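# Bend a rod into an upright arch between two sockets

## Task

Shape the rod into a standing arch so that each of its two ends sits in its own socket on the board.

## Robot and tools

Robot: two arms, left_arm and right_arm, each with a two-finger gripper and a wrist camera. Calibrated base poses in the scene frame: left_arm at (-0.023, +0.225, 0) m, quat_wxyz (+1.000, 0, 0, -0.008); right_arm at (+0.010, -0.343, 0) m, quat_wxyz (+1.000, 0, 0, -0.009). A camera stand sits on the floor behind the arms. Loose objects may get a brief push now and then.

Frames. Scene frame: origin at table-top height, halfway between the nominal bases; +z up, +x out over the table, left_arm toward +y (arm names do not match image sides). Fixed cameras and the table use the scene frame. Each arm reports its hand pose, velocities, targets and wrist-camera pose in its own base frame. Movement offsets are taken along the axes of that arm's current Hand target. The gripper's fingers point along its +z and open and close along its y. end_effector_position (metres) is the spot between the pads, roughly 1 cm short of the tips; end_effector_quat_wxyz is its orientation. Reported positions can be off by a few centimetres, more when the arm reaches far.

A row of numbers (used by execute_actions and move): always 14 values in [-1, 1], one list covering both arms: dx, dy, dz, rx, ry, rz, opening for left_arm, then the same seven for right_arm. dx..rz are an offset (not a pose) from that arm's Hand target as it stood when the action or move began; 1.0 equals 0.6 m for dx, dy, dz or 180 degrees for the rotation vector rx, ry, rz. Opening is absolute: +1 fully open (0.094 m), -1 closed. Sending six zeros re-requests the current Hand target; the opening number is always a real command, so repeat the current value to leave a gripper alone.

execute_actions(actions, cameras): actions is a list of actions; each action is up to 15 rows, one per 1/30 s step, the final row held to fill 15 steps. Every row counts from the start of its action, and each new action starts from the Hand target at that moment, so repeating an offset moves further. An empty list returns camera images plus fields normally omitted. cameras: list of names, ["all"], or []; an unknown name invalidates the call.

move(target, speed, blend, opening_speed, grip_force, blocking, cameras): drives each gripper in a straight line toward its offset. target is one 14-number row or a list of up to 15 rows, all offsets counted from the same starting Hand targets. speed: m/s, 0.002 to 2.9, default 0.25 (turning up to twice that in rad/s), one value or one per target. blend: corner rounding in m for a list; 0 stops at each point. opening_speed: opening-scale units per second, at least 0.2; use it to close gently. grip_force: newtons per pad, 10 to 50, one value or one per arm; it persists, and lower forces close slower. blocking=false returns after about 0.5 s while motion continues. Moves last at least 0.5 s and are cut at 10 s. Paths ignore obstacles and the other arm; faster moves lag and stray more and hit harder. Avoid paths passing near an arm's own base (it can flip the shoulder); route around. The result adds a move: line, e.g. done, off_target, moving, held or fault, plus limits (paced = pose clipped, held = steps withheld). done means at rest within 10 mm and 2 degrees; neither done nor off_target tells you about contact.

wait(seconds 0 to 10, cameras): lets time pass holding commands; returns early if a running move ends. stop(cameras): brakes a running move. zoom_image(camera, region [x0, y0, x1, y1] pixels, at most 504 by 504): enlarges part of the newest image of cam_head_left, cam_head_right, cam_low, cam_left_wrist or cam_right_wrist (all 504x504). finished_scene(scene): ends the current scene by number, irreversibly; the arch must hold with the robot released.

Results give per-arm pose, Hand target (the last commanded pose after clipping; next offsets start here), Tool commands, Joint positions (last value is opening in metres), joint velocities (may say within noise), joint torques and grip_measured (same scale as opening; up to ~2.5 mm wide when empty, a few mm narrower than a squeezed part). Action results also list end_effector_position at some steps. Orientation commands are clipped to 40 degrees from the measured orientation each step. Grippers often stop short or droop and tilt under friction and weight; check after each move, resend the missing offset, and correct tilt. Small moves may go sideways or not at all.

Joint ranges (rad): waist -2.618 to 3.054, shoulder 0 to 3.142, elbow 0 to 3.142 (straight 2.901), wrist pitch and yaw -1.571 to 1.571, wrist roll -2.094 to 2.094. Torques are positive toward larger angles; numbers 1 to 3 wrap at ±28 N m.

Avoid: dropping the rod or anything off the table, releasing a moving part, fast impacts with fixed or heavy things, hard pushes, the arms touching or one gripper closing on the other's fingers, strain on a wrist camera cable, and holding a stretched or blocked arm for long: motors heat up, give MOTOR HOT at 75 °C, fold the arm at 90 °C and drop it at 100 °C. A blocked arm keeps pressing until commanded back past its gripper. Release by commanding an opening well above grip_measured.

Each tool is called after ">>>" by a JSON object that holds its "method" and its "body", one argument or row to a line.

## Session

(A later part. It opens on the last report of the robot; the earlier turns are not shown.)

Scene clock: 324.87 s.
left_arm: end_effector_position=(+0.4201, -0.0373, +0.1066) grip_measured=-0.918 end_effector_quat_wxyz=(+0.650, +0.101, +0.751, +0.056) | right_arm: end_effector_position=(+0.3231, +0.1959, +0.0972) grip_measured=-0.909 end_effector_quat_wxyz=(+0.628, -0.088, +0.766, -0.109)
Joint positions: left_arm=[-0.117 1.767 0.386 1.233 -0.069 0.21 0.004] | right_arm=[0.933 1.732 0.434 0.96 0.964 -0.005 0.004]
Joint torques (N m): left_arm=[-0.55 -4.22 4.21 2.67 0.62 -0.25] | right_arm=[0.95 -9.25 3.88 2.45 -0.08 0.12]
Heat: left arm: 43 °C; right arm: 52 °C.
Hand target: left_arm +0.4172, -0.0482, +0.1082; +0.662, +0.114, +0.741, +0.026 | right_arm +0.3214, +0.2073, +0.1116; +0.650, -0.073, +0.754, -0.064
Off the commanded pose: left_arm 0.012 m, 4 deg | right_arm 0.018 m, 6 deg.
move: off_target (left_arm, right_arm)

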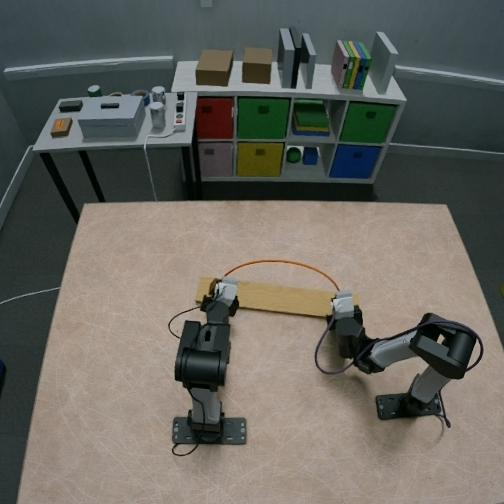

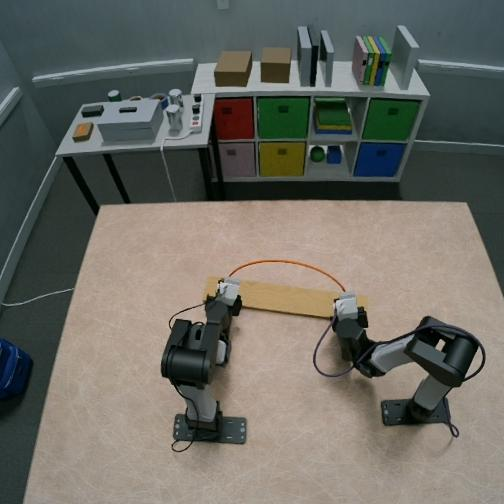

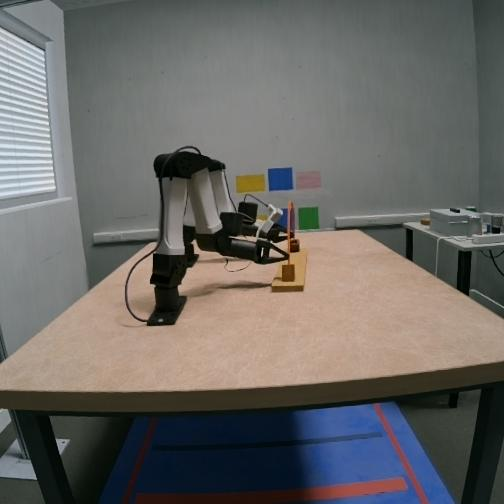

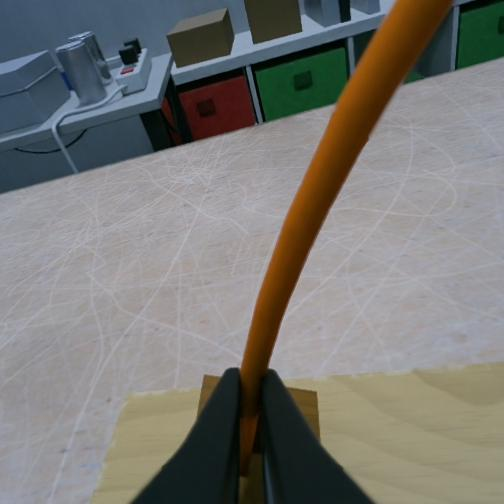

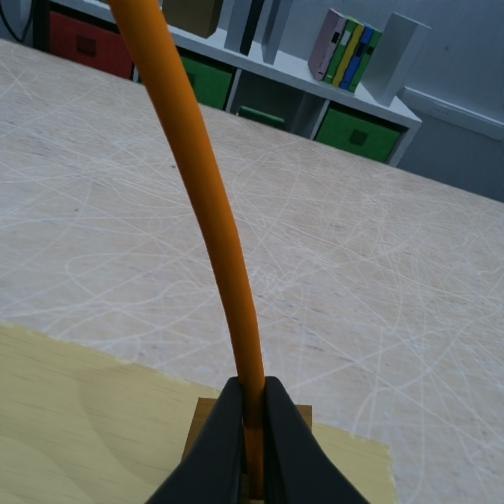

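>>> {"method": "move", "body": {
  "target": [0.0287, 0.0080, 0.0018, 0, 0, 0, -0.98, 0.0188, -0.0098, 0.0025, 0, 0, 0, -0.98],
  "speed": 0.05,
  "cameras": ["cam_low", "cam_left_wrist", "cam_right_wrist"]
}}

>>> {"method": "zoom_image", "body": {
  "camera": "cam_low",
  "region": [250, 180, 330, 300]
}}

>>> {"method": "zoom_image", "body": {
  "camera": "cam_left_wrist",
  "region": [130, 370, 330, 504]
}}

>>> {"method": "zoom_image", "body": {
  "camera": "cam_right_wrist",
  "region": [170, 370, 370, 504]
}}

Scene clock: 346.90 s.
left_arm: end_effector_position=(+0.4218, -0.0364, +0.1045) grip_measured=-0.918 end_effector_quat_wxyz=(+0.672, +0.110, +0.731, +0.046) | right_arm: end_effector_position=(+0.3198, +0.1919, +0.0984) grip_measured=-0.909 end_effector_quat_wxyz=(+0.636, -0.083, +0.761, -0.101)
Joint positions: left_arm=[-0.09 1.861 0.377 1.391 -0.009 0.216 0.004] | right_arm=[0.933 1.732 0.401 1.026 0.961 -0.014 0.004]
Joint torques (N m): left_arm=[0.01 -3.85 3.36 2.2 0.37 -0.29] | right_arm=[-0.75 -5.65 3.63 2.51 -0.27 0.16]
Heat: left arm: 42 °C; right arm: 50 °C.
Hand target: left_arm +0.4171, -0.0402, +0.0921; +0.662, +0.114, +0.741, +0.026 | right_arm +0.3214, +0.1993, +0.1016; +0.650, -0.073, +0.754, -0.064
Off the commanded pose: left_arm 0.014 m, 3 deg | right_arm 0.008 m, 5 deg.
move: off_target (left_arm, right_arm)
Images, in order (width x height): cam_low 504x504, cam_left_wrist 504x504, cam_right_wrist 504x504.

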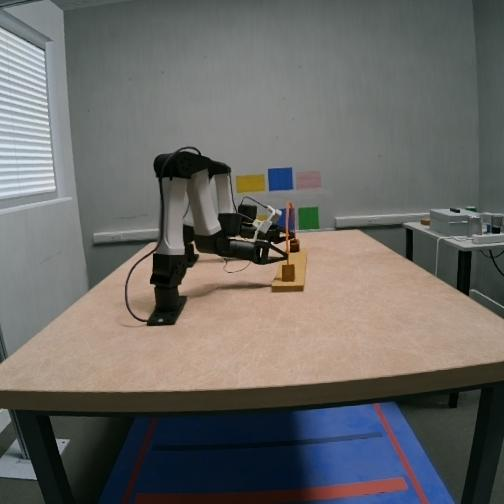

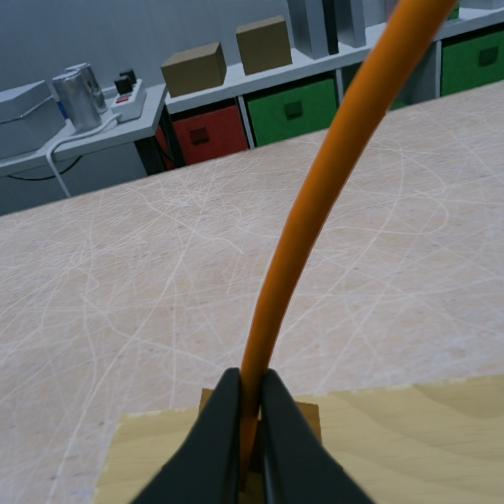

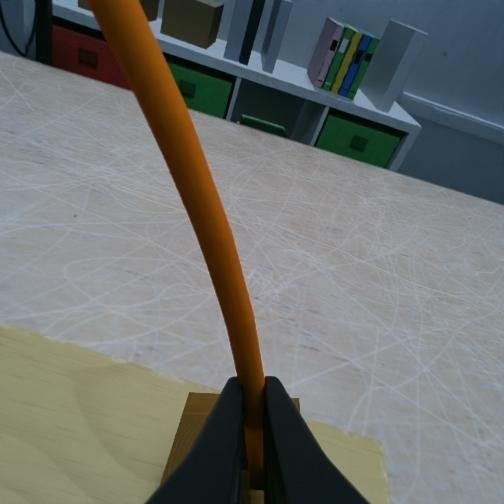

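Scaled by 4.200.

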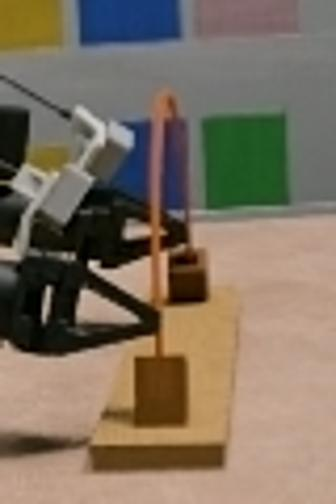

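Scaled by 2.520.

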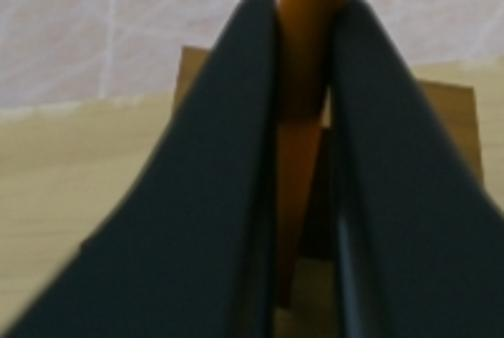

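Scaled by 2.520.

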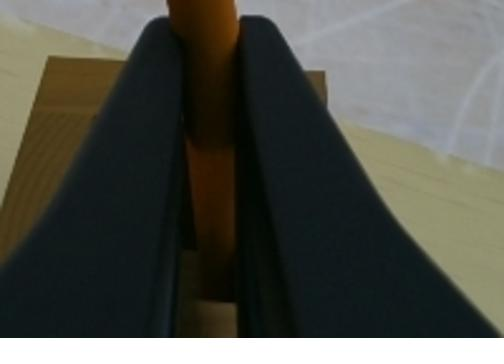

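>>> {"method": "move", "body": {
  "target": [-0.0103, 0.0026, 0.0037, 0, 0.035, 0, -0.98, 0, 0, 0, 0, 0.012, 0, -0.98],
  "speed": 0.05,
  "cameras": ["cam_low"]
}}

>>> {"method": "zoom_image", "body": {
  "camera": "cam_low",
  "region": [250, 180, 330, 300]
}}

Scene clock: 364.13 s.
left_arm: end_effector_position=(+0.4193, -0.0351, +0.1058) grip_measured=-0.918 end_effector_quat_wxyz=(+0.639, +0.112, +0.759, +0.046) | right_arm: end_effector_position=(+0.3198, +0.1919, +0.0984) grip_measured=-0.909 end_effector_quat_wxyz=(+0.636, -0.083, +0.761, -0.101)
Joint positions: left_arm=[-0.09 1.728 0.392 1.156 -0.015 0.216 0.004] | right_arm=[0.933 1.732 0.401 1.026 0.961 -0.014 0.004]
Joint torques (N m): left_arm=[-1.18 -6.32 7.5 1.31 0.08 -0.28] | right_arm=[-0.8 -9.22 5.24 1.5 -0.28 0.49]
Heat: left arm: 40 °C; right arm: 49 °C.
Hand target: left_arm +0.4202, -0.0402, +0.0983; +0.620, +0.113, +0.776, +0.033 | right_arm +0.3214, +0.1993, +0.1016; +0.635, -0.072, +0.766, -0.065
Off the commanded pose: left_arm 0.009 m, 3 deg | right_arm 0.008 m, 4 deg.
move: off_target (left_arm, right_arm)
Images, in order (width x height): cam_low 504x504.

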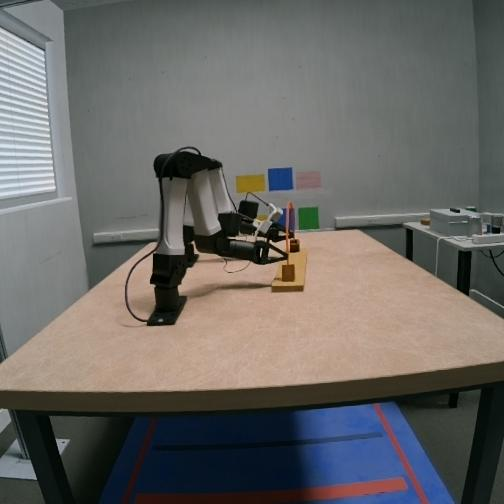

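Scaled by 4.200.

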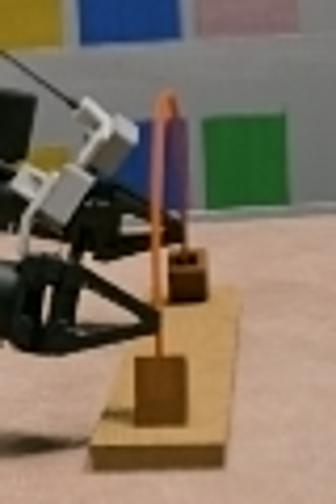

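>>> {"method": "move", "body": {
  "target": [
    [-0.0111, 0.0022, -0.0027, 0, 0, 0, -0.98, 0, 0, 0, 0, 0, 0, -0.98],
    [-0.0111, 0.0022, -0.0027, 0, 0, 0, -0.35, 0, 0, 0, 0, 0, 0, -0.35]
  ],
  "speed": 0.05,
  "opening_speed": 0.6,
  "cameras": ["all"]
}}

>>> {"method": "zoom_image", "body": {
  "camera": "cam_low",
  "region": [250, 180, 330, 300]
}}

Scene clock: 391.43 s.
left_arm: end_effector_position=(+0.4165, -0.0343, +0.0996) grip_measured=-0.353 end_effector_quat_wxyz=(+0.620, +0.113, +0.775, +0.046) | right_arm: end_effector_position=(+0.3197, +0.1979, +0.0969) grip_measured=-0.353 end_effector_quat_wxyz=(+0.636, -0.077, +0.764, -0.074)
Joint positions: left_arm=[-0.09 1.693 0.397 1.067 -0.018 0.215 0.03] | right_arm=[0.933 1.732 0.401 1.026 0.926 0.029 0.03]
Joint torques (N m): left_arm=[-1.18 -6.58 8.24 1.69 0.11 -0.26] | right_arm=[-0.88 -9.52 5.41 1.44 0.01 0.12]
Heat: left arm: 37 °C; right arm: 44 °C.
Hand target: left_arm +0.4201, -0.0402, +0.1051; +0.620, +0.113, +0.776, +0.033 | right_arm +0.3214, +0.1993, +0.1016; +0.635, -0.072, +0.766, -0.065
Off the commanded pose: left_arm 0.009 m, 2 deg | right_arm 0.005 m, 1 deg.
move: done; target 2's new opening was sent with right_arm's hand 0.008 m and 4 deg from that target

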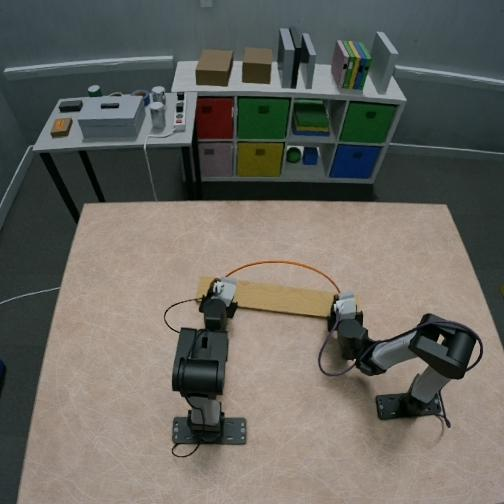

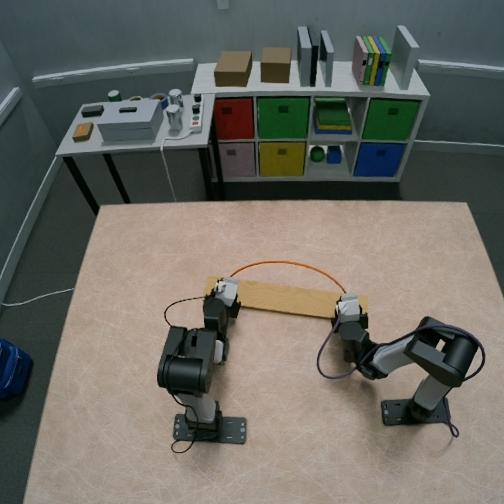

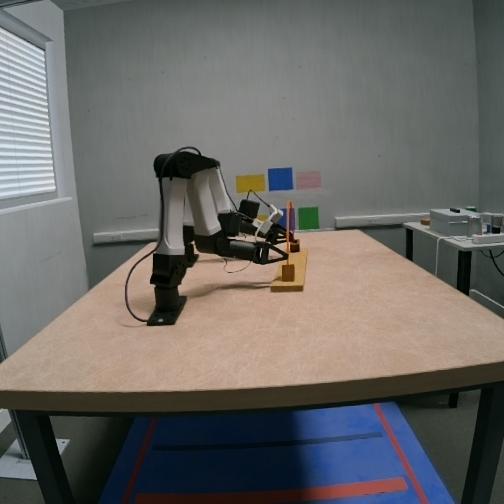

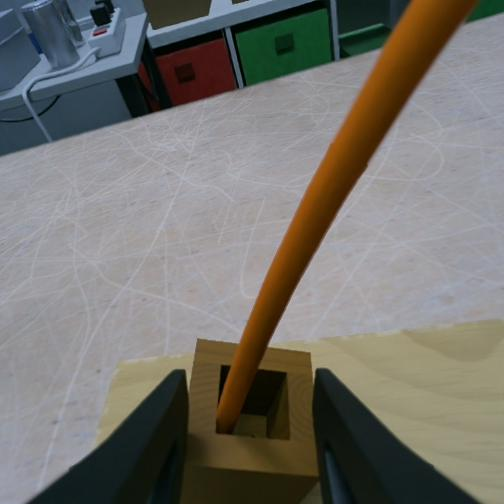

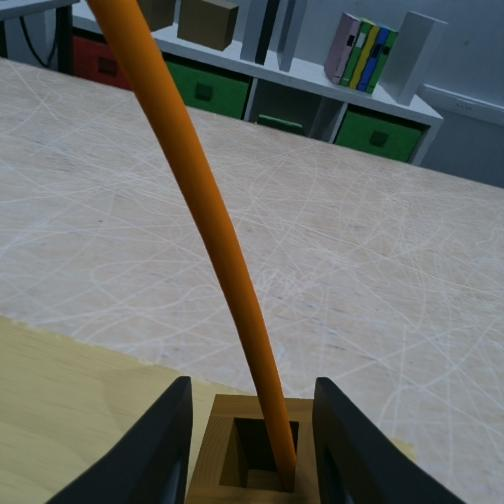

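Scaled by 4.200.

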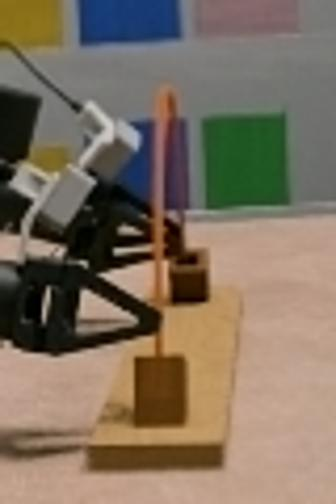

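>>> {"method": "move", "body": {
  "target": [
    [0, 0, -0.0667, 0, 0, 0, -0.35, 0, 0, -0.0667, 0, 0, 0, -0.35],
    [-0.05, 0, -0.1667, 0, 0, 0, -0.35, -0.05, 0, -0.1667, 0, 0, 0, -0.35]
  ],
  "speed": [0.06, 0.12],
  "blend": [0.01, 0],
  "cameras": ["all"]
}}

>>> {"method": "zoom_image", "body": {
  "camera": "cam_low",
  "region": [250, 180, 330, 300]
}}

>>> {"method": "zoom_image", "body": {
  "camera": "cam_head_left",
  "region": [180, 240, 370, 330]
}}

Scene clock: 405.10 s.
left_arm: end_effector_position=(+0.3297, -0.0389, +0.1621) grip_measured=-0.353 end_effector_quat_wxyz=(+0.632, +0.123, +0.764, +0.034) | right_arm: end_effector_position=(+0.2287, +0.2051, +0.1373) grip_measured=-0.353 end_effector_quat_wxyz=(+0.630, -0.088, +0.768, -0.071)
Joint positions: left_arm=[-0.129 0.943 0.226 0.517 -0.023 0.209 0.03] | right_arm=[1.294 1.315 0.418 0.27 1.231 0.374 0.03]
Joint torques (N m): left_arm=[-1.17 -1.35 9.81 1.73 -0.13 -0.3] | right_arm=[0.1 -6.83 8.58 1.12 0.62 0.13]
Heat: left arm: 37 °C; right arm: 43 °C.
Hand target: left_arm +0.3294, -0.0378, +0.1568; +0.620, +0.113, +0.776, +0.033 | right_arm +0.2285, +0.2059, +0.1489; +0.635, -0.072, +0.766, -0.065
Off the commanded pose: left_arm 0.006 m, 2 deg | right_arm 0.012 m, 2 deg.
move: off_target (right_arm)

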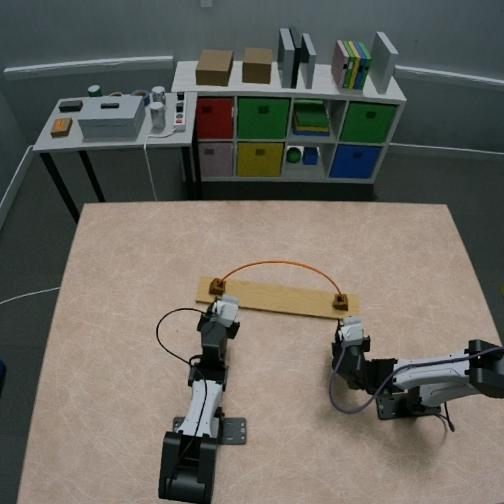

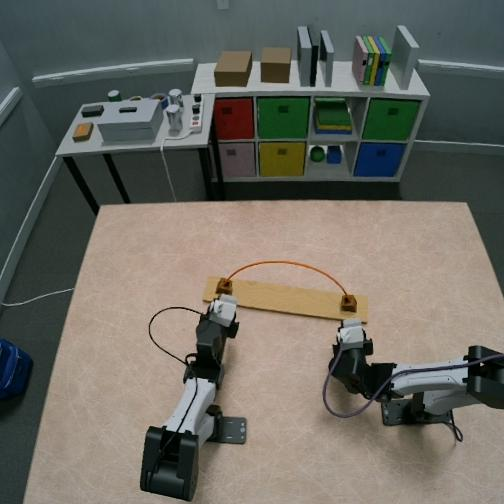

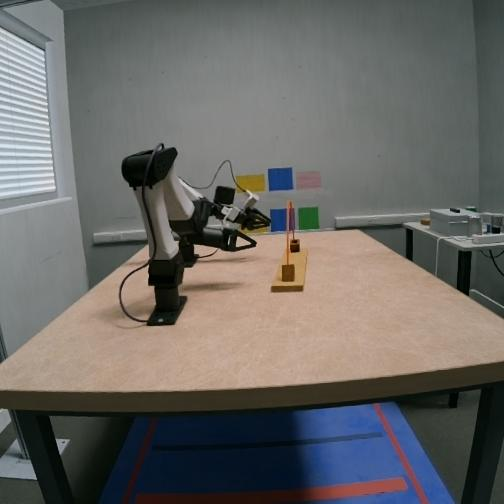

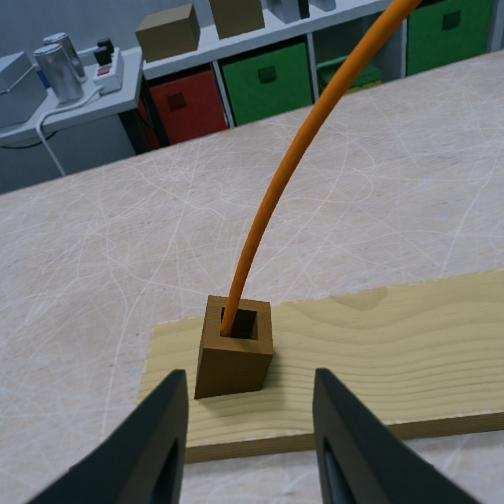

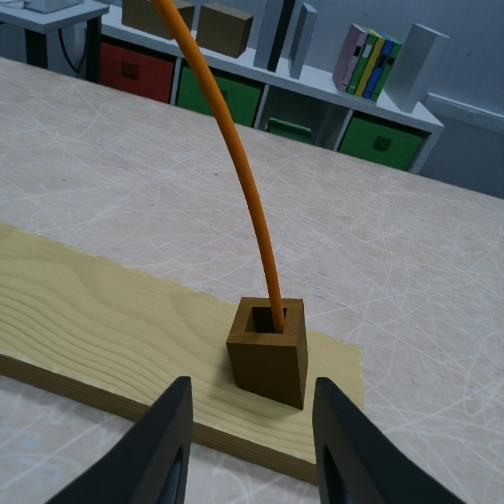

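Scaled by 4.200.

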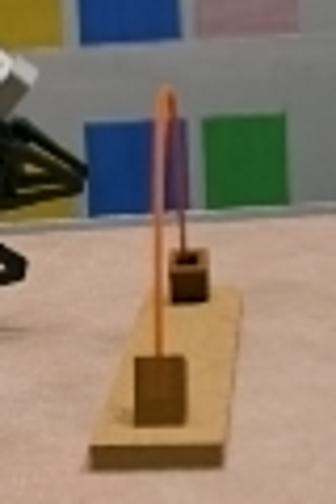

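Scaled by 2.653.

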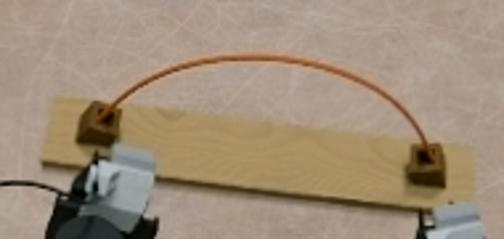

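>>> {"method": "finished_scene", "body": {
  "scene": 2
}}

The scene is finished: the task was done.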